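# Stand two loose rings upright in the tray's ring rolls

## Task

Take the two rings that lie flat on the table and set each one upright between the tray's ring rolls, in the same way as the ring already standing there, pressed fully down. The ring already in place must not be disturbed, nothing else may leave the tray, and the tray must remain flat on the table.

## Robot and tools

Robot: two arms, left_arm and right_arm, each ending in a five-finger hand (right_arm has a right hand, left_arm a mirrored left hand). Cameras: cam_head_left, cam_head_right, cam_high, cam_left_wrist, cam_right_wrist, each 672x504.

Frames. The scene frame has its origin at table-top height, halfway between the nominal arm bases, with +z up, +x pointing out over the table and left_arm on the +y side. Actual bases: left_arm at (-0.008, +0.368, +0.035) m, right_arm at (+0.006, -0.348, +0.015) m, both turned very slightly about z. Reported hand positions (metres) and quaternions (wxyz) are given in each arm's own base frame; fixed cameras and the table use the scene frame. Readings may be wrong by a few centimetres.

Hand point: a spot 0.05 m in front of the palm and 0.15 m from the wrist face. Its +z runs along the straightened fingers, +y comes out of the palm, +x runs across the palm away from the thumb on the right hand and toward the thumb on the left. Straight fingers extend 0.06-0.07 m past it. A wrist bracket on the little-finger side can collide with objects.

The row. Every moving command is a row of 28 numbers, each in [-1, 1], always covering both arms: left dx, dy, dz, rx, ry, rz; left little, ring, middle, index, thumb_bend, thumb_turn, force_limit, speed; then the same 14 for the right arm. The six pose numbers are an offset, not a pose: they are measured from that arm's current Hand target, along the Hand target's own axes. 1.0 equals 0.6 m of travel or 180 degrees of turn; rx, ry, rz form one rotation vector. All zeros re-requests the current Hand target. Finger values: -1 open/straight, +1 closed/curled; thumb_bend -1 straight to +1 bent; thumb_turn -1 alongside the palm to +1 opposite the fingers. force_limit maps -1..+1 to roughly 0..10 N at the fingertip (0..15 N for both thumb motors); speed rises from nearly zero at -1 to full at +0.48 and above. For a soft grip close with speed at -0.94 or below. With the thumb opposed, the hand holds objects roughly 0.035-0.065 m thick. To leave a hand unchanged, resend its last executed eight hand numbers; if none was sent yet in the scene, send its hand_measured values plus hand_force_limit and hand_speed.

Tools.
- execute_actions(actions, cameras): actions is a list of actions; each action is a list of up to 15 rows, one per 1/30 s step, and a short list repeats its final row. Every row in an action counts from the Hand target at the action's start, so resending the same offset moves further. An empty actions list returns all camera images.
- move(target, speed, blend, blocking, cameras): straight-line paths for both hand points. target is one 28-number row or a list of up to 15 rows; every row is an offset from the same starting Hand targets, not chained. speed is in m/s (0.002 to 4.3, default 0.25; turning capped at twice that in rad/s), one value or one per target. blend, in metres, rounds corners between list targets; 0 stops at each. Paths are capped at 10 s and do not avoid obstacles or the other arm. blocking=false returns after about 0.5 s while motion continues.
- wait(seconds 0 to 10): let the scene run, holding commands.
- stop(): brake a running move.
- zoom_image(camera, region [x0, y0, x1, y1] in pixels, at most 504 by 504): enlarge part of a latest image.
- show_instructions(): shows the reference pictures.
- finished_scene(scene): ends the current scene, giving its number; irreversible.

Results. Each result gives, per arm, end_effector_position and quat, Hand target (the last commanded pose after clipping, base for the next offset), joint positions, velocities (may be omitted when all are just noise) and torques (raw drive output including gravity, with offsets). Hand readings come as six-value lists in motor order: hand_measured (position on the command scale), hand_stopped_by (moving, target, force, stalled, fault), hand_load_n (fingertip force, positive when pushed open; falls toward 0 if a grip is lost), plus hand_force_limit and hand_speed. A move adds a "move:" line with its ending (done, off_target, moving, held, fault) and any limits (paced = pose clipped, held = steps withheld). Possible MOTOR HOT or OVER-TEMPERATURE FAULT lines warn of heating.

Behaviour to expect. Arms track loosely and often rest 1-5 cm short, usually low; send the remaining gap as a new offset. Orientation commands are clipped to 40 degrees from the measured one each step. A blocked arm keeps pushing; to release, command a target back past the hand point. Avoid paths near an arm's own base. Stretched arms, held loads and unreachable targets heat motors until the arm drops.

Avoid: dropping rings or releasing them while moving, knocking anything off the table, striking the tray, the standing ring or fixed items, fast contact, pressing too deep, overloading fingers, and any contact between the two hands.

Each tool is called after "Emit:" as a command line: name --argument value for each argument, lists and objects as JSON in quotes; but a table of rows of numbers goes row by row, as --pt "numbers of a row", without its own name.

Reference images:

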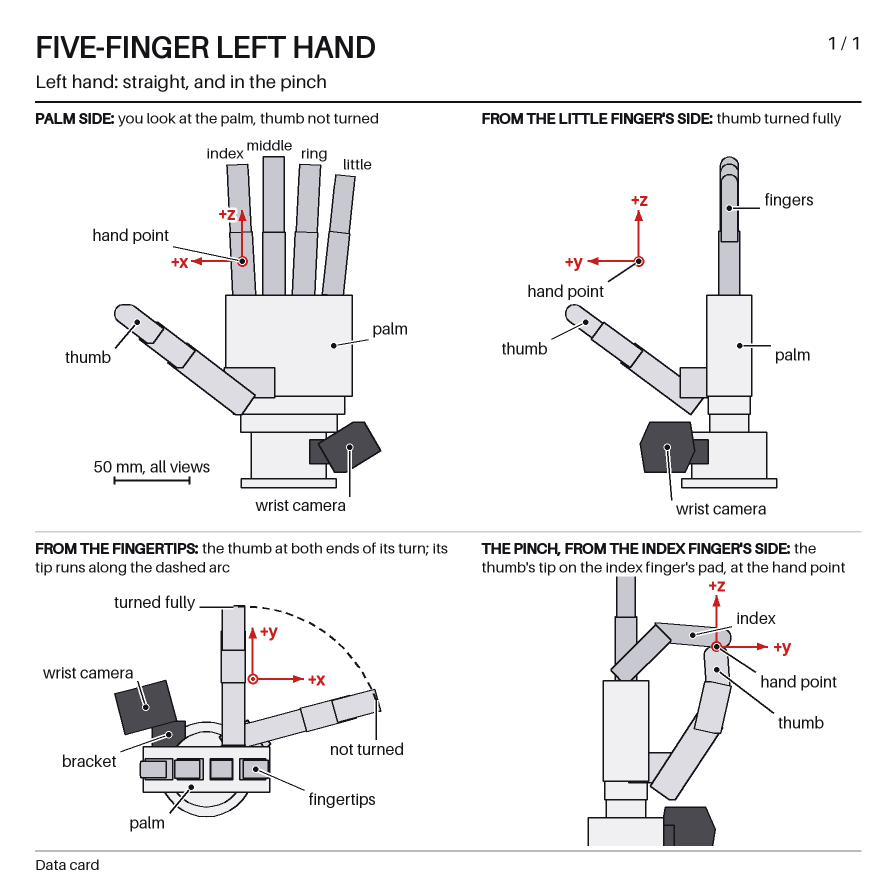

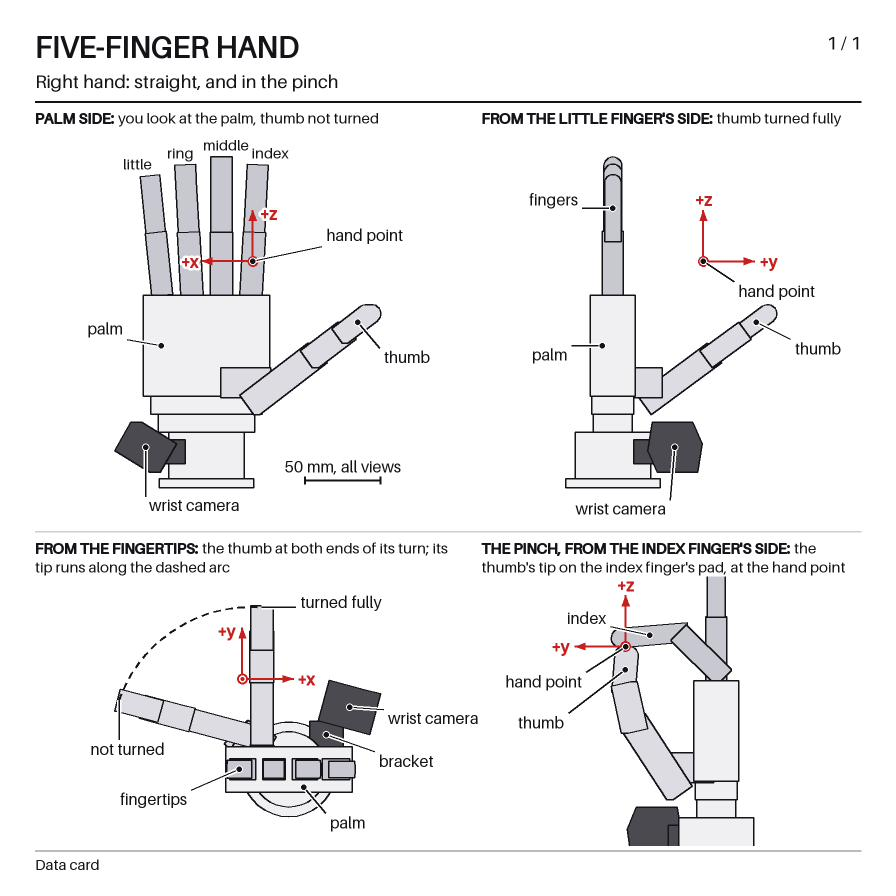

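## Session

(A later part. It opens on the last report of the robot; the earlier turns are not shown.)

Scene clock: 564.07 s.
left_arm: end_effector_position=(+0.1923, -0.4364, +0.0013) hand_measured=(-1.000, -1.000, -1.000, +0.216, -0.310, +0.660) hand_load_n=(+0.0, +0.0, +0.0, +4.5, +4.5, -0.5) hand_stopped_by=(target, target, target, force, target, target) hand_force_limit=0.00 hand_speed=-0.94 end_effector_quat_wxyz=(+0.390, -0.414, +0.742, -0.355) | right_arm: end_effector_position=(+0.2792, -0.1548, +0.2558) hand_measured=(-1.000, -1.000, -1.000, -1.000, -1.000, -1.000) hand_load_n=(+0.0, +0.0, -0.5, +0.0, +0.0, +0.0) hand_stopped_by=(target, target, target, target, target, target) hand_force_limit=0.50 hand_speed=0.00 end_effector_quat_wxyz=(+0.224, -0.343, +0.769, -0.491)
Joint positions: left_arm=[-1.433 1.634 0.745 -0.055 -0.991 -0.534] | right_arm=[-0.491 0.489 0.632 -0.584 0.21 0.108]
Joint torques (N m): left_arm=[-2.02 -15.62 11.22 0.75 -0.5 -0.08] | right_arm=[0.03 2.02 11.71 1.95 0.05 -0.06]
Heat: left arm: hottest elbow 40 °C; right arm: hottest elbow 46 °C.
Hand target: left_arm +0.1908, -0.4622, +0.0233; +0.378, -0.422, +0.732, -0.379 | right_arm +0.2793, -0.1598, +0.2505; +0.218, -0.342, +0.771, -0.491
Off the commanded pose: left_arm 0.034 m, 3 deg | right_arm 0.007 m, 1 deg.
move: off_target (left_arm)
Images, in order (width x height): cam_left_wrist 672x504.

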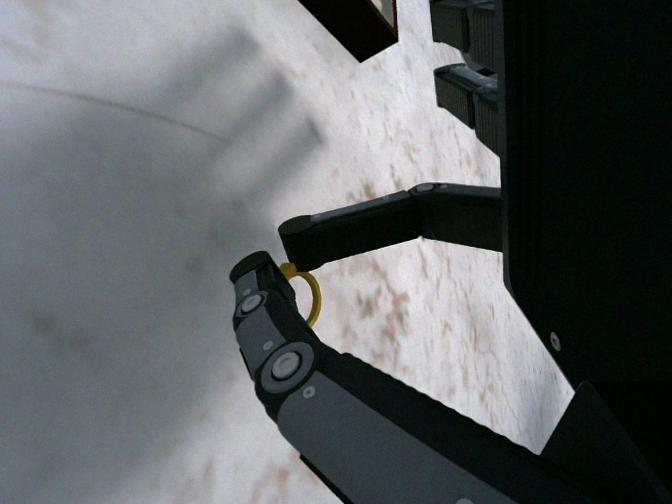

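Emit:
move --pt "-0.0642 -0.09 -0.043 0 0 0 -1 -1 -1 0.35 -0.31 0.66 0.0 -0.94 0 0 0 0 0 0 -1 -1 -1 -1 -1 -1 0.5 0" --pt "-0.1017 -0.1143 0.0662 0.1102 0.4234 0.2064 -1 -1 -1 0.35 -0.31 0.66 0.0 -0.94 0 0 0 0 0 0 -1 -1 -1 -1 -1 -1 0.5 0" --pt "-0.1113 0.0137 0.0443 0.1102 0.4234 0.2064 -1 -1 -1 0.35 -0.31 0.66 0.0 -0.94 0 0 0 0 0 0 -1 -1 -1 -1 -1 -1 0.5 0" --speed '[0.1,0.3,0.1]' --cameras '["cam_left_wrist"]'

Emit:
zoom_image --camera "cam_left_wrist" --region '[210, 200, 350, 340]'

Scene clock: 577.87 s.
left_arm: end_effector_position=(+0.2311, -0.4076, +0.0255) hand_measured=(-1.000, -1.000, -1.000, +0.216, -0.310, +0.660) hand_load_n=(+0.0, +0.0, -0.5, +4.5, +4.5, -0.5) hand_stopped_by=(target, target, target, force, target, target) hand_force_limit=0.00 hand_speed=-0.94 end_effector_quat_wxyz=(+0.007, +0.198, +0.823, -0.532) | right_arm: end_effector_position=(+0.2792, -0.1548, +0.2558) hand_measured=(-1.000, -1.000, -1.000, -1.000, -1.000, -1.000) hand_load_n=(+0.0, +0.0, +0.0, +0.0, +0.0, +0.0) hand_stopped_by=(target, target, target, target, target, target) hand_force_limit=0.50 hand_speed=0.00 end_effector_quat_wxyz=(+0.224, -0.343, +0.769, -0.491)
Joint positions: left_arm=[-0.766 1.556 0.692 0.115 0.882 0.871] | right_arm=[-0.491 0.489 0.632 -0.584 0.21 0.108]
Joint torques (N m): left_arm=[-0.21 -11.28 7.43 1.77 0.64 0.02] | right_arm=[-0.21 1.9 11.69 1.89 0.06 -0.07]
Heat: left arm: hottest elbow 40 °C; right arm: hottest elbow 46 °C.
Hand target: left_arm +0.2352, -0.4051, +0.0203; +0.010, +0.197, +0.823, -0.533 | right_arm +0.2793, -0.1598, +0.2505; +0.218, -0.342, +0.771, -0.491
Off the commanded pose: left_arm 0.007 m, 0 deg | right_arm 0.007 m, 1 deg.
move: done
Images, in order (width x height): cam_left_wrist 672x504.

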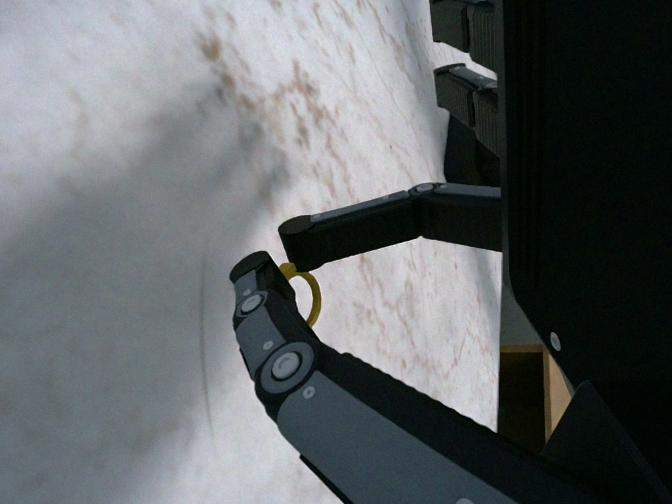

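Scaled by 3.600.

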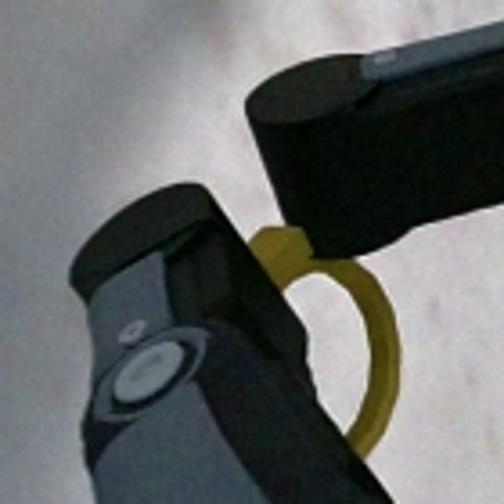

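Emit:
move --pt "0.0157 0.0603 0.0294 0 0 0 -1 -1 -1 0.35 -0.31 0.66 0.0 -0.94 0 0 0 0 0 0 -1 -1 -1 -1 -1 -1 0.5 0" --speed 0.06 --cameras '["cam_left_wrist"]'

Emit:
zoom_image --camera "cam_left_wrist" --region '[210, 200, 350, 340]'

Scene clock: 580.67 s.
left_arm: end_effector_position=(+0.2315, -0.4078, -0.0161) hand_measured=(-1.000, -1.000, -1.000, +0.216, -0.310, +0.660) hand_load_n=(+0.0, +0.0, +0.0, +4.5, +4.5, -0.5) hand_stopped_by=(target, target, target, force, target, target) hand_force_limit=0.00 hand_speed=-0.94 end_effector_quat_wxyz=(+0.006, +0.198, +0.823, -0.532) | right_arm: end_effector_position=(+0.2792, -0.1548, +0.2558) hand_measured=(-1.000, -1.000, -1.000, -1.000, -1.000, -1.000) hand_load_n=(+0.0, +0.0, +0.0, +0.0, +0.0, +0.0) hand_stopped_by=(target, target, target, target, target, target) hand_force_limit=0.50 hand_speed=0.00 end_effector_quat_wxyz=(+0.224, -0.343, +0.769, -0.491)
Joint positions: left_arm=[-0.765 1.672 0.668 0.254 0.882 0.872] | right_arm=[-0.491 0.489 0.632 -0.584 0.21 0.108]
Joint torques (N m): left_arm=[0.79 -13.04 6.02 1.98 0.6 0.03] | right_arm=[-0.03 2.26 11.58 1.85 0.07 -0.03]
Heat: left arm: hottest elbow 40 °C; right arm: hottest elbow 47 °C.
Hand target: left_arm +0.2351, -0.4048, -0.0212; +0.010, +0.197, +0.823, -0.533 | right_arm +0.2793, -0.1598, +0.2505; +0.218, -0.342, +0.771, -0.491
Off the commanded pose: left_arm 0.007 m, 0 deg | right_arm 0.007 m, 1 deg.
move: done
Images, in order (width x height): cam_left_wrist 672x504.

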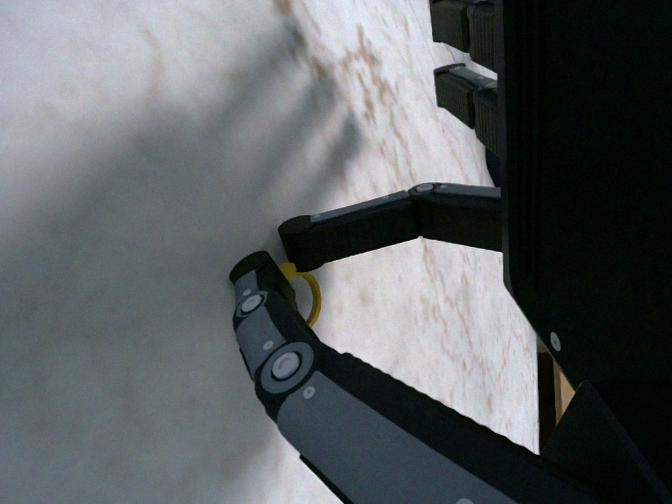

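Scaled by 3.600.

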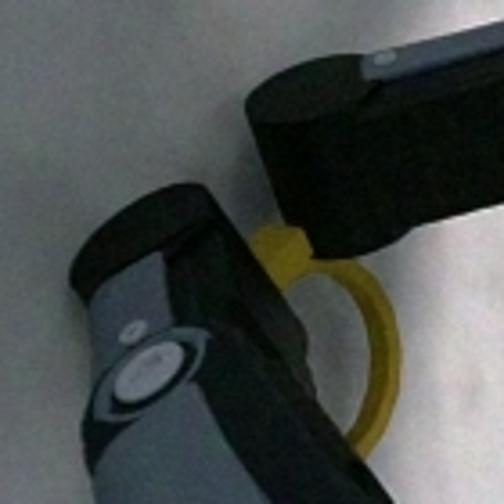

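Emit:
move --pt "0.0008 0.0029 0.0014 0 0 0 -1 -1 -1 0.35 -0.31 0.66 0.0 -0.94 0 0 0 0 0 0 -1 -1 -1 -1 -1 -1 0.5 0" --pt "0.0008 0.0029 0.0014 0 0 0 -1 -1 -1 0.0 -0.31 0.66 0.0 -0.8 0 0 0 0 0 0 -1 -1 -1 -1 -1 -1 0.5 0" --pt "-0.0114 -0.0438 -0.0214 0 0 0 -1 -1 -1 0.0 -0.31 0.66 0.0 -0.3 0 0 0 0 0 0 -1 -1 -1 -1 -1 -1 0.5 0" --speed 0.05 --cameras '["cam_left_wrist"]'

Emit:
zoom_image --camera "cam_left_wrist" --region '[210, 200, 350, 340]'

Scene clock: 587.40 s.
left_arm: end_effector_position=(+0.2280, -0.4024, +0.0001) hand_measured=(-1.000, -1.000, -1.000, +0.000, -0.310, +0.660) hand_load_n=(+0.0, +0.0, +0.0, +0.0, +0.0, +0.0) hand_stopped_by=(target, target, target, target, target, target) hand_force_limit=0.00 hand_speed=-0.30 end_effector_quat_wxyz=(+0.000, +0.193, +0.826, -0.530) | right_arm: end_effector_position=(+0.2792, -0.1548, +0.2558) hand_measured=(-1.000, -1.000, -1.000, -1.000, -1.000, -1.000) hand_load_n=(+0.0, -0.5, +0.0, +0.0, +0.0, -0.5) hand_stopped_by=(target, target, target, target, target, target) hand_force_limit=0.50 hand_speed=0.00 end_effector_quat_wxyz=(+0.224, -0.343, +0.769, -0.491)
Joint positions: left_arm=[-0.761 1.615 0.668 0.179 0.886 0.872] | right_arm=[-0.491 0.489 0.632 -0.584 0.21 0.108]
Joint torques (N m): left_arm=[-0.21 -15.09 7.99 0.7 0.48 0.04] | right_arm=[-0.09 1.61 11.69 1.78 0.05 -0.06]
Heat: left arm: hottest elbow 40 °C; right arm: hottest elbow 47 °C.
Hand target: left_arm +0.2351, -0.4050, +0.0089; +0.010, +0.197, +0.823, -0.533 | right_arm +0.2793, -0.1598, +0.2505; +0.218, -0.342, +0.771, -0.491
Off the commanded pose: left_arm 0.012 m, 1 deg | right_arm 0.007 m, 1 deg.
move: off_target (left_arm); target 3's new numbers were sent with left_arm's hand 0.012 m and 1 deg from that target
Images, in order (width x height): cam_left_wrist 672x504.

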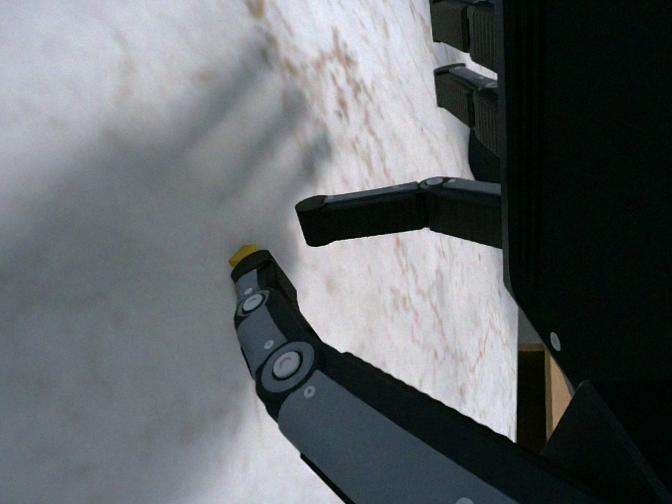

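Scaled by 3.600.

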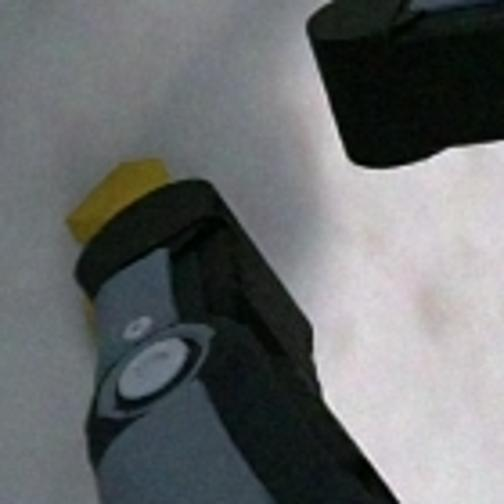

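Emit:
move --pt "-0.0293 -0.1473 -0.1158 0 0 0 -1 -1 -1 0.0 -0.31 0.66 0.0 -0.3 0 0 0 0 0 0 -1 -1 -1 0.0 -0.31 -0.6 0 0" --pt "0.0195 -0.2203 -0.618 -0.1013 -0.3893 -0.1898 -1 -1 -1 -1 -1 -1 0.0 0 -0.3987 0.3128 -0.0382 0.0296 -0.2421 -0.1903 -1 -1 -1 0.0 -0.31 -0.6 0 0" --speed '[0.12,0.25]' --cameras '["all"]'

Scene clock: 600.43 s.
left_arm: end_effector_position=(+0.2466, -0.1224, +0.2431) hand_measured=(-1.000, -1.000, -1.000, -1.000, -1.000, -1.000) hand_load_n=(-0.5, +0.0, +0.0, +0.0, +0.0, +0.0) hand_stopped_by=(target, target, target, target, target, target) hand_force_limit=0.00 hand_speed=0.00 end_effector_quat_wxyz=(+0.335, -0.376, +0.775, -0.381) | right_arm: end_effector_position=(+0.3668, +0.0806, +0.0960) hand_measured=(-1.000, -1.000, -1.000, +0.000, -0.310, -0.600) hand_load_n=(+0.0, -0.5, +0.0, +0.0, +0.0, +0.0) hand_stopped_by=(target, target, target, target, target, target) hand_force_limit=0.00 hand_speed=0.00 end_effector_quat_wxyz=(-0.350, +0.687, -0.488, +0.410)
Joint positions: left_arm=[-0.422 0.406 0.64 -0.74 -0.022 0.257] | right_arm=[0.235 0.875 0.336 0.102 0.132 -0.184]
Joint torques (N m): left_arm=[0.26 0.09 17.13 1.37 -0.02 -0.13] | right_arm=[2.2 -1.2 10.04 1.89 0.03 -0.07]
Heat: left arm: hottest elbow 42 °C; right arm: hottest elbow 46 °C.
Hand target: left_arm +0.2516, -0.1215, +0.2819; +0.354, -0.377, +0.756, -0.401 | right_arm +0.3653, +0.0848, +0.0900; -0.349, +0.694, -0.481, +0.406
Off the commanded pose: left_arm 0.039 m, 4 deg | right_arm 0.007 m, 1 deg.
move: off_target (left_arm); target 2's new numbers were sent with left_arm's hand 0.039 m and 4 deg from that target

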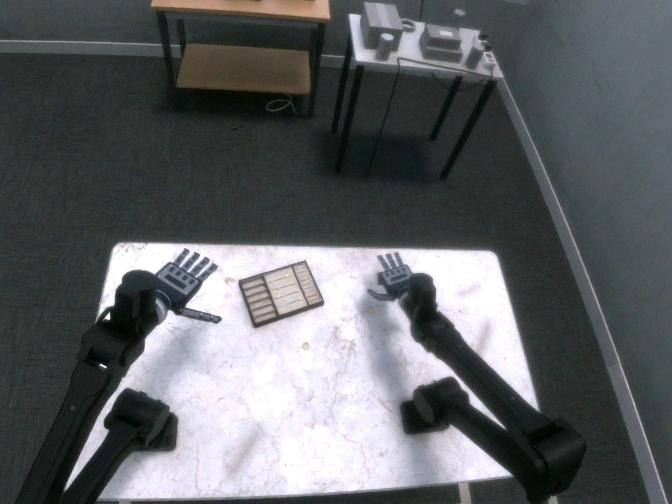

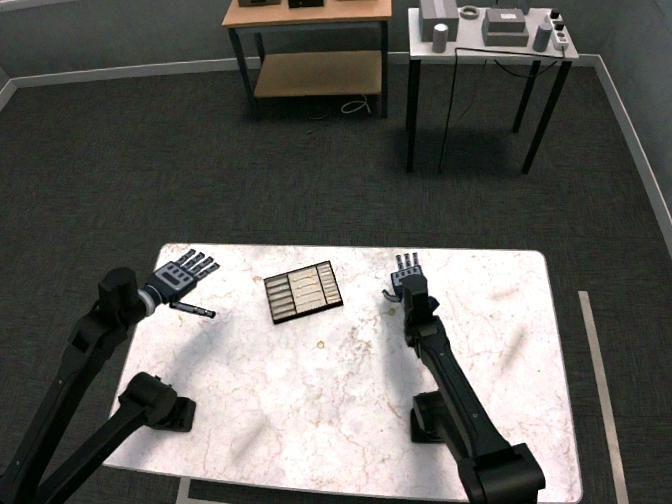

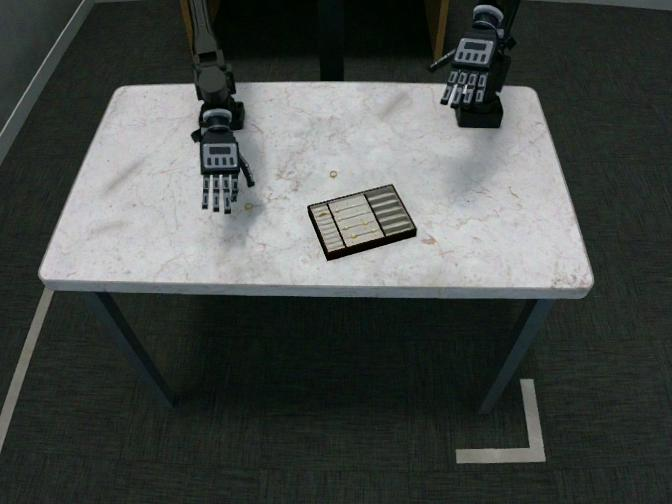

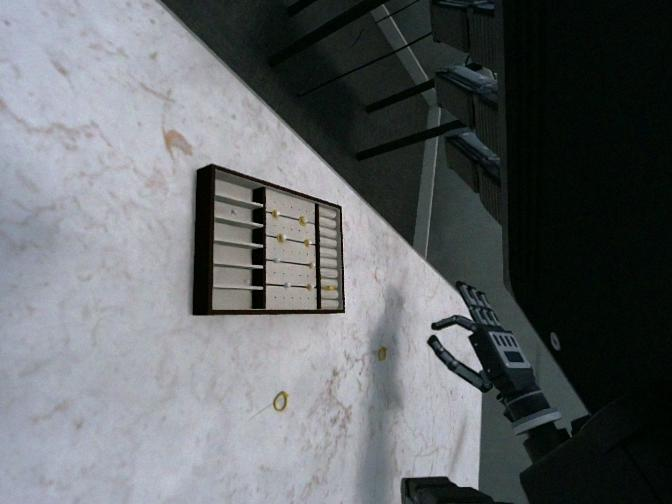

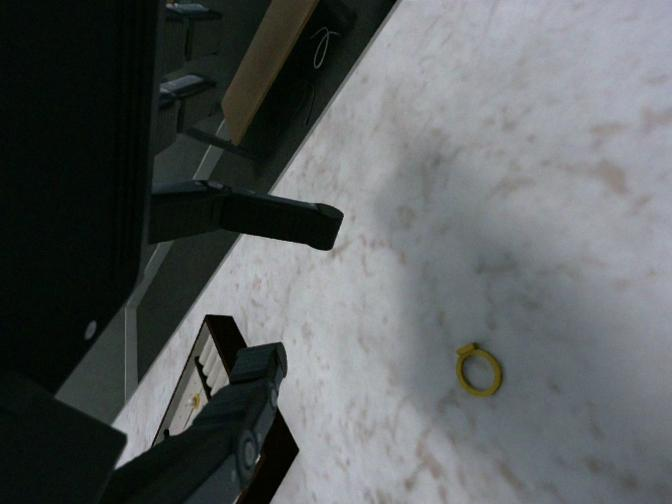

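Emit:
zoom_image --camera "cam_right_wrist" --region '[445, 335, 515, 405]'

Emit:
zoom_image --camera "cam_left_wrist" --region '[180, 150, 360, 330]'

Scaled by 7.200.

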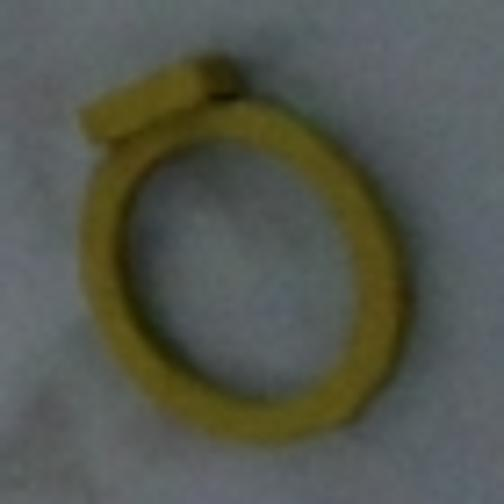

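Scaled by 2.800.

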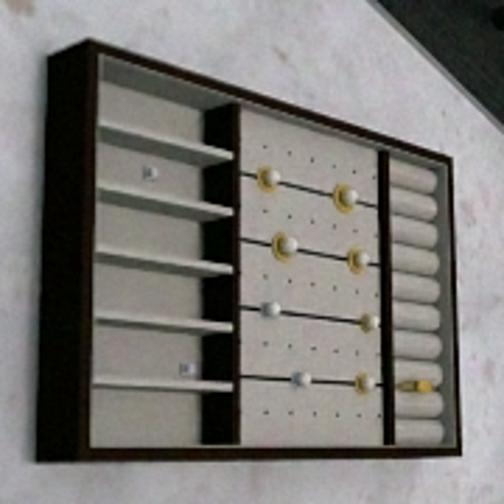

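Emit:
move --pt "0 0 0 0 0 0 -1 -1 -1 -1 -1 -1 0.0 0 -0.0488 0.0017 0.0483 0.0798 -0.3066 -0.1495 -1 -1 -1 0.0 -0.31 -0.6 0 0" --pt "0 0 0 0 0 0 -1 -1 -1 -1 -1 -1 0.0 0 -0.0515 0.097 0.0157 0.0798 -0.3066 -0.1495 -1 -1 -1 0.0 -0.31 -0.6 0 0" --speed '[0.25,0.08]' --cameras '["cam_right_wrist"]'

Emit:
zoom_image --camera "cam_right_wrist" --region '[340, 220, 480, 340]'

Scene clock: 612.73 s.
left_arm: end_effector_position=(+0.2466, -0.1224, +0.2431) hand_measured=(-1.000, -1.000, -1.000, -1.000, -1.000, -1.000) hand_load_n=(+0.0, -0.5, +0.0, +0.0, +0.0, +0.0) hand_stopped_by=(target, target, target, target, target, target) hand_force_limit=0.00 hand_speed=0.00 end_effector_quat_wxyz=(+0.335, -0.376, +0.775, -0.381) | right_arm: end_effector_position=(+0.3464, +0.1024, +0.0364) hand_measured=(-1.000, -1.000, -1.000, +0.000, -0.310, -0.600) hand_load_n=(+0.0, +0.0, -0.5, +0.0, +0.0, +0.0) hand_stopped_by=(target, target, target, target, target, target) hand_force_limit=0.00 hand_speed=0.00 end_effector_quat_wxyz=(-0.510, +0.843, -0.041, +0.166)
Joint positions: left_arm=[-0.422 0.406 0.64 -0.74 -0.022 0.257] | right_arm=[-0.131 1.354 0.569 -0.329 -1.078 -1.328]
Joint torques (N m): left_arm=[-0.5 -0.09 17.14 1.32 -0.02 -0.13] | right_arm=[-0.15 -5.01 7.31 0.91 -0.79 -0.03]
Heat: left arm: hottest elbow 49 °C; right arm: hottest elbow 45 °C.
Hand target: left_arm +0.2516, -0.1215, +0.2819; +0.354, -0.377, +0.756, -0.401 | right_arm +0.3452, +0.0980, +0.0281; -0.510, +0.843, -0.047, +0.164
Off the commanded pose: left_arm 0.039 m, 4 deg | right_arm 0.010 m, 1 deg.
move: off_target (left_arm)
Images, in order (width x height): cam_right_wrist 672x504.

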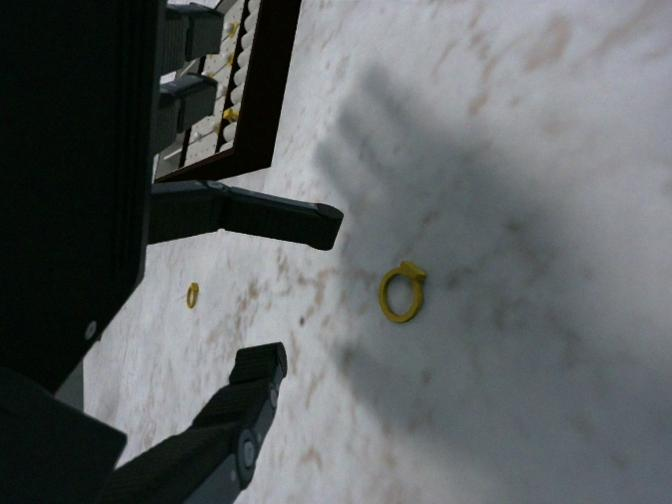

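Scaled by 3.600.

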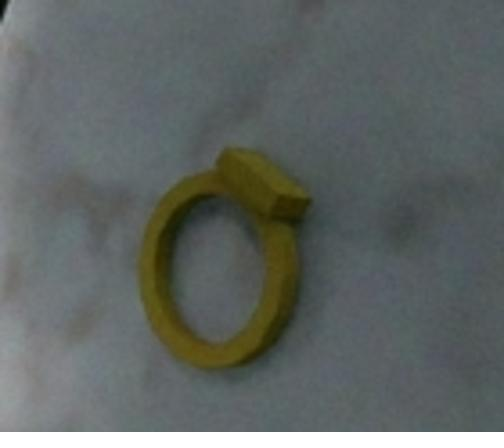

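Emit:
move --pt "0 0 0 0 0 0 -1 -1 -1 -1 -1 -1 0.0 0 0.0682 -0.0207 0.0122 0 0 0 -1 -1 -1 0.0 -0.31 0.66 0 0" --pt "0 0 0 0 0 0 -1 -1 -1 -1 -1 -1 0.0 0 0.0005 0.0413 0.0175 0 0 0 -1 -1 -1 0.0 -0.31 0.66 0 0" --speed '[0.1,0.07]' --cameras '["cam_right_wrist"]'

Emit:
zoom_image --camera "cam_right_wrist" --region '[300, 200, 440, 340]'

Scene clock: 621.03 s.
left_arm: end_effector_position=(+0.2466, -0.1224, +0.2431) hand_measured=(-1.000, -1.000, -1.000, -1.000, -1.000, -1.000) hand_load_n=(+0.0, +0.0, +0.0, +0.0, +0.0, +0.0) hand_stopped_by=(target, target, target, target, target, target) hand_force_limit=0.00 hand_speed=0.00 end_effector_quat_wxyz=(+0.335, -0.376, +0.775, -0.381) | right_arm: end_effector_position=(+0.3539, +0.0996, +0.0120) hand_measured=(-1.000, -1.000, -1.000, +0.000, -0.310, +0.660) hand_load_n=(+0.0, +0.0, +0.0, +0.0, +0.5, +0.0) hand_stopped_by=(target, target, target, target, target, target) hand_force_limit=0.00 hand_speed=0.00 end_effector_quat_wxyz=(-0.511, +0.842, -0.041, +0.166)
Joint positions: left_arm=[-0.422 0.406 0.64 -0.74 -0.022 0.257] | right_arm=[-0.137 1.444 0.566 -0.243 -1.084 -1.339]
Joint torques (N m): left_arm=[0.38 0.62 17.17 1.21 -0.01 -0.12] | right_arm=[-0.32 -5.89 6.31 0.73 -0.72 -0.11]
Heat: left arm: hottest elbow 53 °C; right arm: hottest elbow 45 °C.
Hand target: left_arm +0.2516, -0.1215, +0.2819; +0.354, -0.377, +0.756, -0.401 | right_arm +0.3510, +0.0950, +0.0020; -0.510, +0.843, -0.047, +0.164
Off the commanded pose: left_arm 0.039 m, 4 deg | right_arm 0.011 m, 1 deg.
move: off_target (left_arm, right_arm)
Images, in order (width x height): cam_right_wrist 672x504.

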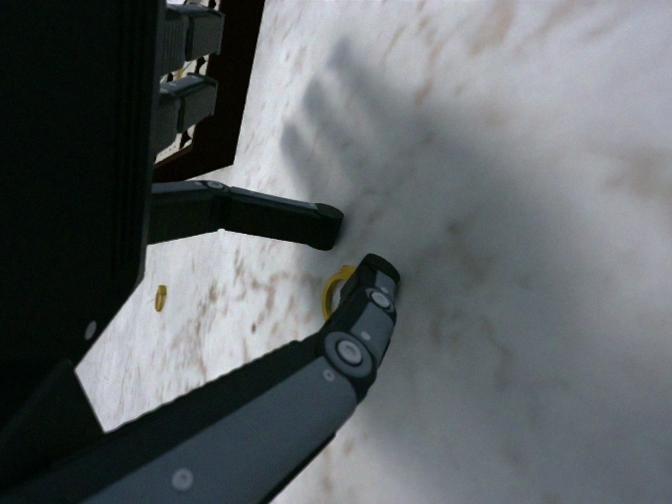

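Scaled by 3.600.

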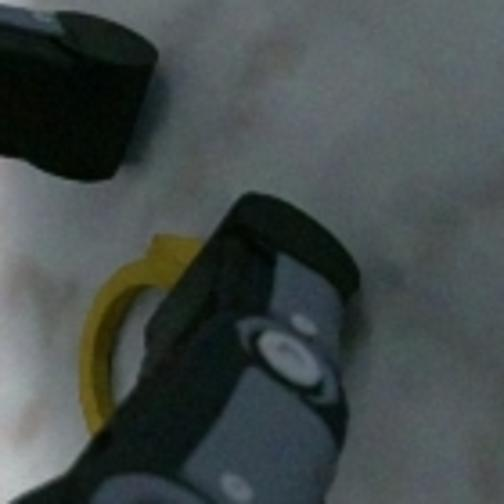

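Emit:
move --target '[0,0,0,0,0,0,-1,-1,-1,-1,-1,-1,0.0,0,-0.0055,0.0055,0.0015,0,0,0,-1,-1,-1,0.0,-0.31,0.66,0,0]' --speed 0.05 --cameras '["cam_right_wrist"]'

Emit:
zoom_image --camera "cam_right_wrist" --region '[300, 200, 440, 340]'

Scene clock: 625.57 s.
left_arm: end_effector_position=(+0.2466, -0.1224, +0.2431) hand_measured=(-1.000, -1.000, -1.000, -1.000, -1.000, -1.000) hand_load_n=(+0.0, -0.5, +0.0, -0.5, +0.0, +0.0) hand_stopped_by=(target, target, target, target, target, target) hand_force_limit=0.00 hand_speed=0.00 end_effector_quat_wxyz=(+0.335, -0.376, +0.775, -0.381) | right_arm: end_effector_position=(+0.3537, +0.0996, +0.0113) hand_measured=(-1.000, -1.000, -1.000, +0.000, -0.310, +0.660) hand_load_n=(+0.0, +0.0, +0.0, -0.5, +0.0, +0.0) hand_stopped_by=(target, target, target, target, target, target) hand_force_limit=0.00 hand_speed=0.00 end_effector_quat_wxyz=(-0.513, +0.841, -0.039, +0.170)
Joint positions: left_arm=[-0.422 0.406 0.64 -0.74 -0.022 0.257] | right_arm=[-0.139 1.445 0.559 -0.229 -1.089 -1.339]
Joint torques (N m): left_arm=[0.62 -0.15 17.16 1.37 -0.01 -0.14] | right_arm=[-0.38 -5.42 5.89 0.85 -0.5 -0.11]
Heat: left arm: hottest elbow 55 °C; right arm: hottest elbow 44 °C.
Hand target: left_arm +0.2516, -0.1215, +0.2819; +0.354, -0.377, +0.756, -0.401 | right_arm +0.3484, +0.0950, -0.0021; -0.510, +0.843, -0.047, +0.164
Off the commanded pose: left_arm 0.039 m, 4 deg | right_arm 0.015 m, 1 deg.
move: off_target (left_arm, right_arm)
Images, in order (width x height): cam_right_wrist 672x504.

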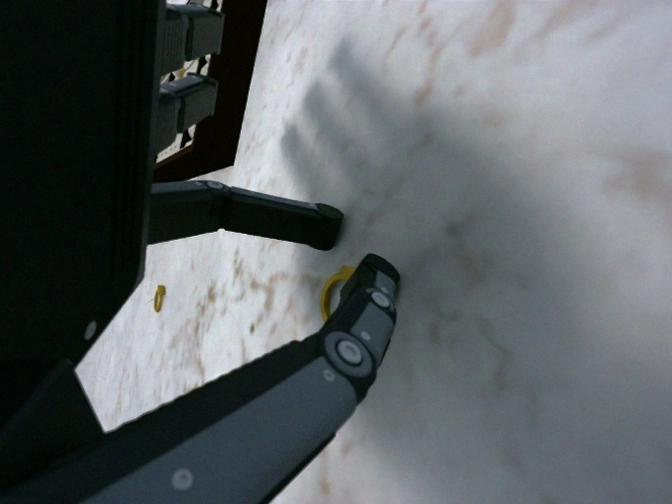

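Scaled by 3.600.

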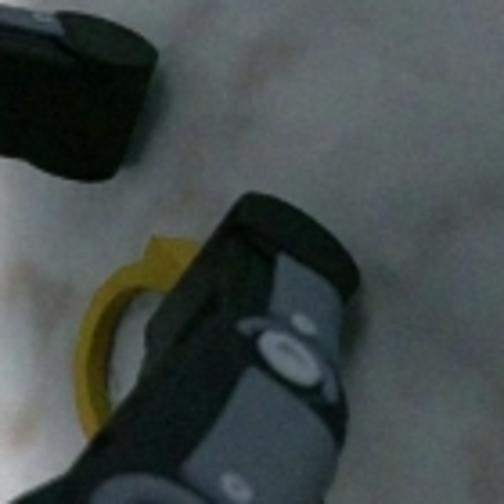

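Emit:
move --target '[0,0,0,0,0,0,-1,-1,-1,-1,-1,-1,0.0,0,-0.0043,0.0041,0.0011,0,0,0,-1,-1,-1,0.1,-0.31,0.66,0,-0.2]' --speed 0.05 --cameras '["cam_right_wrist"]'

Emit:
zoom_image --camera "cam_right_wrist" --region '[300, 200, 440, 340]'

Scene clock: 628.20 s.
left_arm: end_effector_position=(+0.2466, -0.1224, +0.2431) hand_measured=(-1.000, -1.000, -1.000, -1.000, -1.000, -1.000) hand_load_n=(+0.0, +0.0, +0.0, +0.0, +0.0, +0.0) hand_stopped_by=(target, target, target, target, target, target) hand_force_limit=0.00 hand_speed=0.00 end_effector_quat_wxyz=(+0.335, -0.376, +0.775, -0.381) | right_arm: end_effector_position=(+0.3535, +0.0998, +0.0104) hand_measured=(-1.000, -1.000, -1.000, +0.100, -0.310, +0.660) hand_load_n=(+0.0, +0.0, +0.0, -1.0, +0.0, +0.0) hand_stopped_by=(target, target, target, target, target, target) hand_force_limit=0.00 hand_speed=-0.20 end_effector_quat_wxyz=(-0.514, +0.840, -0.036, +0.172)
Joint positions: left_arm=[-0.422 0.406 0.64 -0.74 -0.022 0.257] | right_arm=[-0.14 1.447 0.554 -0.217 -1.092 -1.341]
Joint torques (N m): left_arm=[0.56 0.26 16.98 1.25 -0.03 -0.17] | right_arm=[-0.44 -5.19 5.65 0.88 -0.41 -0.11]
Heat: left arm: hottest elbow 56 °C; right arm: hottest elbow 44 °C.
Hand target: left_arm +0.2516, -0.1215, +0.2819; +0.354, -0.377, +0.756, -0.401 | right_arm +0.3465, +0.0950, -0.0051; -0.510, +0.843, -0.047, +0.164
Off the commanded pose: left_arm 0.039 m, 4 deg | right_arm 0.018 m, 2 deg.
move: off_target (left_arm, right_arm)
Images, in order (width x height): cam_right_wrist 672x504.

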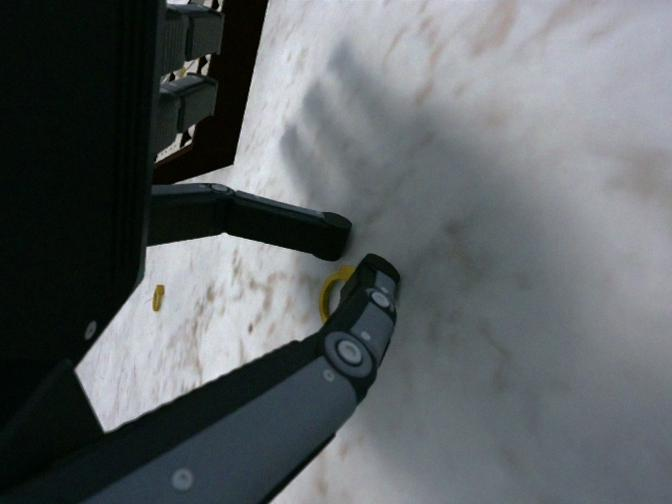

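Scaled by 3.600.

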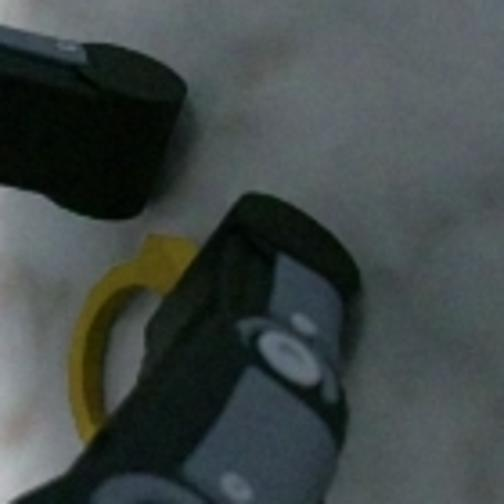

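Emit:
move --target '[0,0,0,0,0,0,-1,-1,-1,-1,-1,-1,0.0,0,-0.0035,0.0,0.0009,0,0,0,-1,-1,-1,0.1,-0.31,0.66,0,-0.2]' --speed 0.05

Emit:
move --target '[0,0,0,0,0,0,-1,-1,-1,-1,-1,-1,0.0,0,0.0011,-0.0058,-0.0028,0,0,0,-1,-1,-1,0.3,-0.31,0.66,-0.45,-0.94]' --speed 0.05 --cameras '["cam_right_wrist"]'

Emit:
zoom_image --camera "cam_right_wrist" --region '[300, 200, 440, 340]'

Scene clock: 630.93 s.
left_arm: end_effector_position=(+0.2466, -0.1224, +0.2431) hand_measured=(-1.000, -1.000, -1.000, -1.000, -1.000, -1.000) hand_load_n=(+0.0, +0.0, +0.0, +0.0, +0.0, +0.0) hand_stopped_by=(target, target, target, target, target, target) hand_force_limit=0.00 hand_speed=0.00 end_effector_quat_wxyz=(+0.335, -0.376, +0.775, -0.381) | right_arm: end_effector_position=(+0.3531, +0.1002, +0.0101) hand_measured=(-1.000, -1.000, -1.000, +0.100, -0.310, +0.660) hand_load_n=(+0.0, +0.0, +0.0, -1.5, +0.0, +0.0) hand_stopped_by=(target, target, target, target, target, target) hand_force_limit=0.00 hand_speed=-0.20 end_effector_quat_wxyz=(-0.515, +0.839, -0.035, +0.174)
Joint positions: left_arm=[-0.422 0.406 0.64 -0.74 -0.022 0.257] | right_arm=[-0.14 1.447 0.551 -0.209 -1.095 -1.341]
Joint torques (N m): left_arm=[0.26 -0.44 17.18 1.36 -0.02 -0.11] | right_arm=[0.21 -5.19 5.3 0.72 -0.24 -0.09]
Heat: left arm: hottest elbow 57 °C; right arm: hottest elbow 44 °C.
Hand target: left_arm +0.2516, -0.1215, +0.2819; +0.354, -0.377, +0.756, -0.401 | right_arm +0.3446, +0.0960, -0.0058; -0.510, +0.843, -0.047, +0.164
Off the commanded pose: left_arm 0.039 m, 4 deg | right_arm 0.018 m, 2 deg.
move: off_target (left_arm, right_arm)

Scene clock: 631.80 s.
left_arm: end_effector_position=(+0.2466, -0.1224, +0.2431) hand_measured=(-1.000, -1.000, -1.000, -1.000, -1.000, -1.000) hand_load_n=(+0.0, +0.0, +0.0, +0.0, +0.0, +0.0) hand_stopped_by=(target, target, target, target, target, target) hand_force_limit=0.00 hand_speed=0.00 end_effector_quat_wxyz=(+0.335, -0.376, +0.775, -0.381) | right_arm: end_effector_position=(+0.3531, +0.1001, +0.0100) hand_measured=(-1.000, -1.000, -1.000, +0.200, -0.310, +0.660) hand_load_n=(+0.0, +0.0, +0.0, +3.0, -1.0, +0.0) hand_stopped_by=(target, target, target, force, target, target) hand_force_limit=-0.45 hand_speed=-0.94 end_effector_quat_wxyz=(-0.514, +0.839, -0.035, +0.174)
Joint positions: left_arm=[-0.422 0.406 0.64 -0.74 -0.022 0.257] | right_arm=[-0.14 1.447 0.551 -0.209 -1.094 -1.341]
Joint torques (N m): left_arm=[-0.26 0.09 17.07 1.25 -0.01 -0.14] | right_arm=[-0.03 -5.95 5.61 0.35 -0.28 -0.06]
Heat: left arm: hottest elbow 57 °C; right arm: hottest elbow 44 °C.
Hand target: left_arm +0.2516, -0.1215, +0.2819; +0.354, -0.377, +0.756, -0.401 | right_arm +0.3444, +0.0961, -0.0019; -0.510, +0.843, -0.047, +0.164
Off the commanded pose: left_arm 0.039 m, 4 deg | right_arm 0.015 m, 2 deg.
move: off_target (left_arm, right_arm)
Images, in order (width x height): cam_right_wrist 672x504.

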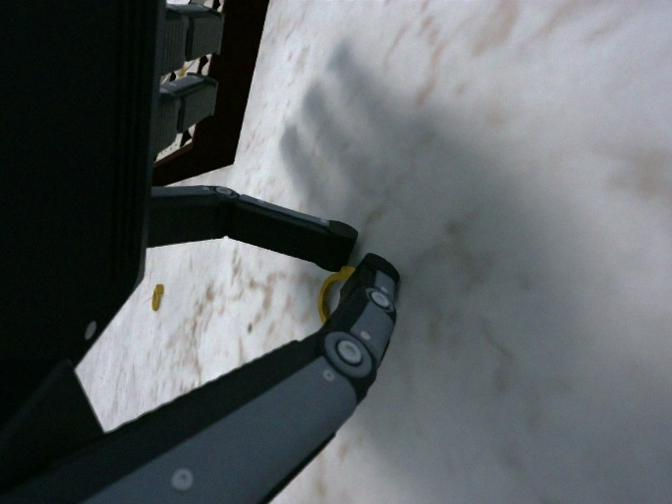

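Scaled by 3.600.

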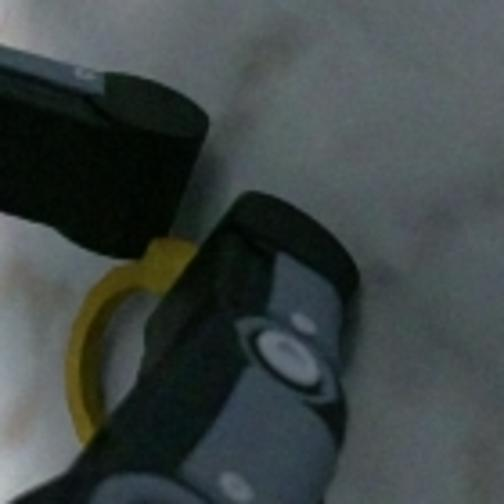

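Emit:
move --pt "0.0137 0.0526 0.0256 0 0 0 -1 -1 -1 -1 -1 -1 0.0 0 0 0 0 0 0 0 -1 -1 -1 0.35 -0.31 0.66 0.0 -0.94" --pt "0.0137 0.0526 0.0256 0 0 0 -1 -1 -1 -1 -1 -1 0.0 0 0.0228 -0.0876 -0.0427 0 0 0 -1 -1 -1 0.35 -0.31 0.66 0.0 -0.94" --speed 0.07 --cameras '["cam_right_wrist"]'

Emit:
zoom_image --camera "cam_right_wrist" --region '[300, 200, 440, 340]'

Scene clock: 636.93 s.
left_arm: end_effector_position=(+0.2486, -0.1225, +0.2415) hand_measured=(-1.000, -1.000, -1.000, -1.000, -1.000, -1.000) hand_load_n=(+0.0, +0.0, +0.0, -0.5, +0.0, -0.5) hand_stopped_by=(target, target, target, target, target, target) hand_force_limit=0.00 hand_speed=0.00 end_effector_quat_wxyz=(+0.346, -0.373, +0.765, -0.393) | right_arm: end_effector_position=(+0.3256, +0.1028, +0.0438) hand_measured=(-1.000, -1.000, -1.000, +0.216, -0.310, +0.660) hand_load_n=(-0.5, +0.0, +0.0, +4.5, +5.0, -0.5) hand_stopped_by=(target, target, target, force, target, target) hand_force_limit=0.00 hand_speed=-0.94 end_effector_quat_wxyz=(-0.514, +0.844, -0.056, +0.143)
Joint positions: left_arm=[-0.42 0.38 0.611 -0.699 -0.022 0.257] | right_arm=[-0.14 1.305 0.561 -0.437 -1.086 -1.342]
Joint torques (N m): left_arm=[0.03 -0.5 10.99 2.36 0.11 -0.1] | right_arm=[-0.32 -7.12 11.54 0.1 -0.63 -0.04]
Heat: left arm: hottest elbow 57 °C; right arm: hottest elbow 43 °C.
Hand target: left_arm +0.2516, -0.1214, +0.2457; +0.354, -0.377, +0.756, -0.401 | right_arm +0.3444, +0.0961, +0.0582; -0.510, +0.843, -0.047, +0.164
Off the commanded pose: left_arm 0.005 m, 2 deg | right_arm 0.025 m, 3 deg.
move: off_target (right_arm)
Images, in order (width x height): cam_right_wrist 672x504.

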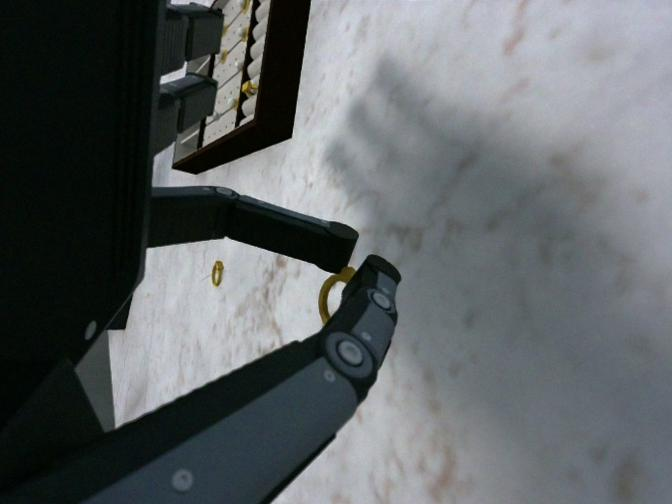

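Scaled by 3.600.

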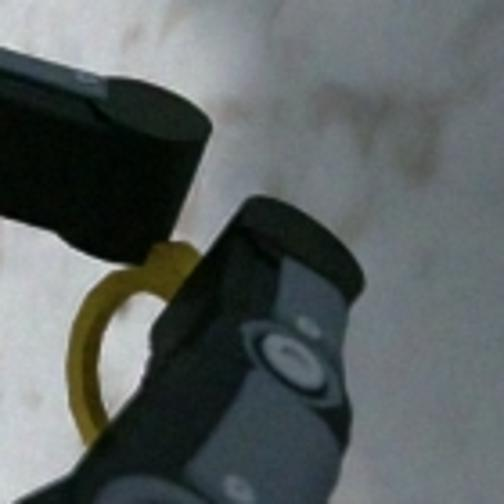

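Emit:
move --pt "0 0 0 0 0 0 -1 -1 -1 -1 -1 -1 0.0 0 0.0322 -0.1168 -0.0367 0 0 0 -1 -1 -1 0.35 -0.31 0.66 0.0 -0.94" --pt "0 0 0 0 0 0 -1 -1 -1 -1 -1 -1 0.0 0 0.035 -0.225 0.1675 0.1532 0.0725 -0.4261 -1 -1 -1 0.35 -0.31 0.66 0.0 -0.94" --speed '[0.1,0.22]' --cameras '["cam_right_wrist"]'

Emit:
zoom_image --camera "cam_right_wrist" --region '[240, 200, 440, 360]'

Scene clock: 658.73 s.
left_arm: end_effector_position=(+0.2486, -0.1225, +0.2415) hand_measured=(-1.000, -1.000, -1.000, -1.000, -1.000, -1.000) hand_load_n=(+0.0, +0.0, +0.0, +0.0, +0.0, +0.0) hand_stopped_by=(target, target, target, target, target, target) hand_force_limit=0.00 hand_speed=0.00 end_effector_quat_wxyz=(+0.346, -0.373, +0.765, -0.393) | right_arm: end_effector_position=(+0.3891, +0.2351, +0.1464) hand_measured=(-1.000, -1.000, -1.000, +0.216, -0.310, +0.660) hand_load_n=(+0.0, +0.0, +0.0, +4.5, +5.0, +0.0) hand_stopped_by=(target, target, target, force, target, target) hand_force_limit=0.00 hand_speed=-0.94 end_effector_quat_wxyz=(-0.454, +0.531, +0.466, +0.543)
Joint positions: left_arm=[-0.42 0.38 0.611 -0.699 -0.022 0.257] | right_arm=[0.175 1.477 0.384 1.103 -1.242 -1.585]
Joint torques (N m): left_arm=[-0.03 0.26 10.92 2.37 0.09 -0.09] | right_arm=[1.32 -5.3 5.6 1.39 -0.09 0.09]
Heat: left arm: hottest elbow 53 °C; right arm: hottest elbow 43 °C.
Hand target: left_arm +0.2516, -0.1214, +0.2457; +0.354, -0.377, +0.756, -0.401 | right_arm +0.3849, +0.2400, +0.1382; -0.463, +0.533, +0.464, +0.534
Off the commanded pose: left_arm 0.005 m, 2 deg | right_arm 0.010 m, 2 deg.
move: done
Images, in order (width x height): cam_right_wrist 672x504.

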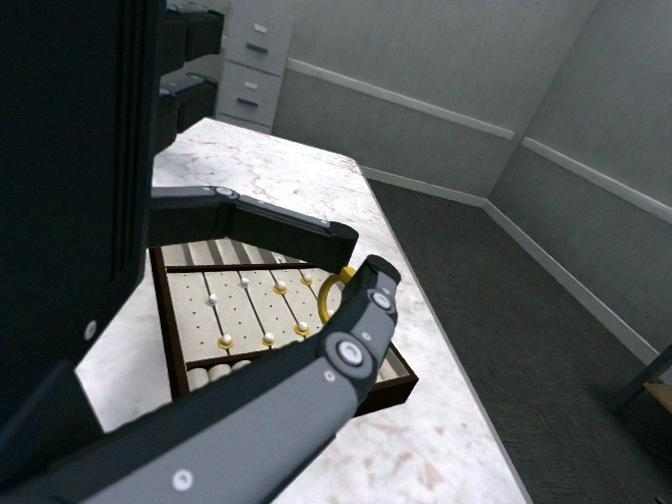

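Scaled by 2.520.

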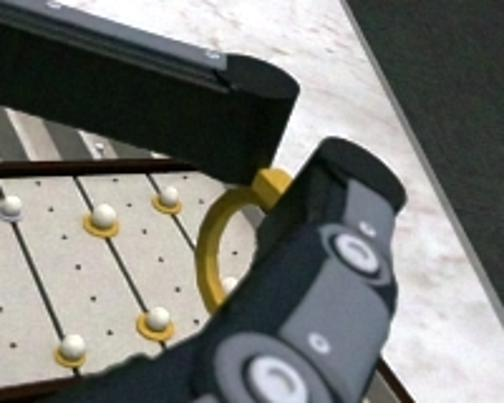

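Emit:
move --target '[0,0,0,0,0,0,-1,-1,-1,-1,-1,-1,0.0,0,-0.105,0.0052,0.0478,0,0,0,-1,-1,-1,0.35,-0.31,0.66,0.0,-0.94]' --speed 0.1 --cameras '["cam_right_wrist","cam_left_wrist"]'

Emit:
zoom_image --camera "cam_right_wrist" --region '[170, 240, 420, 440]'

Scene clock: 666.27 s.
left_arm: end_effector_position=(+0.2486, -0.1225, +0.2415) hand_measured=(-1.000, -1.000, -1.000, -1.000, -1.000, -1.000) hand_load_n=(+0.0, -0.5, +0.0, +0.0, +0.0, -0.5) hand_stopped_by=(target, target, target, target, target, target) hand_force_limit=0.00 hand_speed=0.00 end_effector_quat_wxyz=(+0.346, -0.373, +0.765, -0.393) | right_arm: end_effector_position=(+0.3887, +0.2615, +0.0784) hand_measured=(-1.000, -1.000, -1.000, +0.216, -0.310, +0.660) hand_load_n=(+0.0, +0.0, +0.0, +4.5, +5.0, +0.0) hand_stopped_by=(target, target, target, force, target, target) hand_force_limit=0.00 hand_speed=-0.94 end_effector_quat_wxyz=(-0.459, +0.536, +0.463, +0.536)
Joint positions: left_arm=[-0.42 0.38 0.611 -0.699 -0.022 0.257] | right_arm=[0.257 1.784 0.392 1.384 -1.164 -1.584]
Joint torques (N m): left_arm=[-0.67 -0.32 11.1 2.3 0.07 -0.03] | right_arm=[1.38 -7.36 4.59 1.47 0.13 0.1]
Heat: left arm: hottest elbow 53 °C; right arm: hottest elbow 42 °C.
Hand target: left_arm +0.2516, -0.1214, +0.2457; +0.354, -0.377, +0.756, -0.401 | right_arm +0.3921, +0.2679, +0.0752; -0.463, +0.533, +0.464, +0.534
Off the commanded pose: left_arm 0.005 m, 2 deg | right_arm 0.008 m, 1 deg.
move: done
Images, in order (width x height): cam_left_wrist 672x504, cam_right_wrist 672x504.

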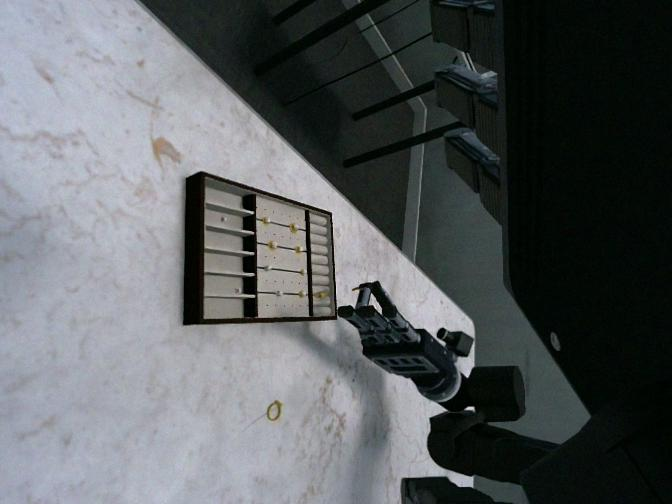

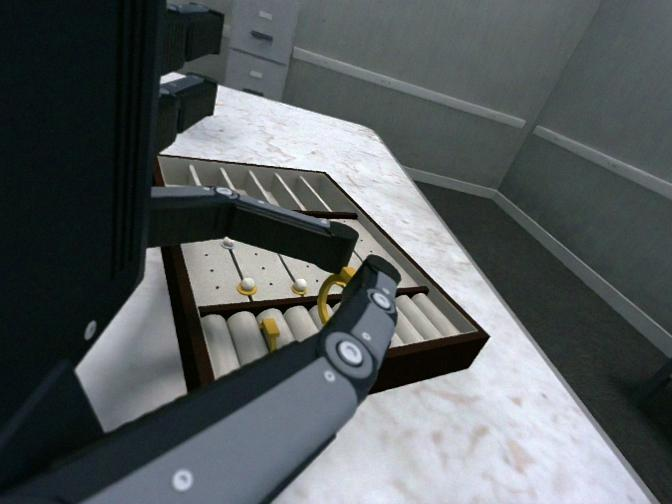

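Scaled by 2.016.

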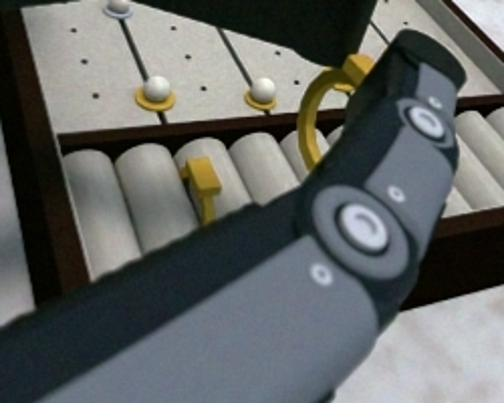

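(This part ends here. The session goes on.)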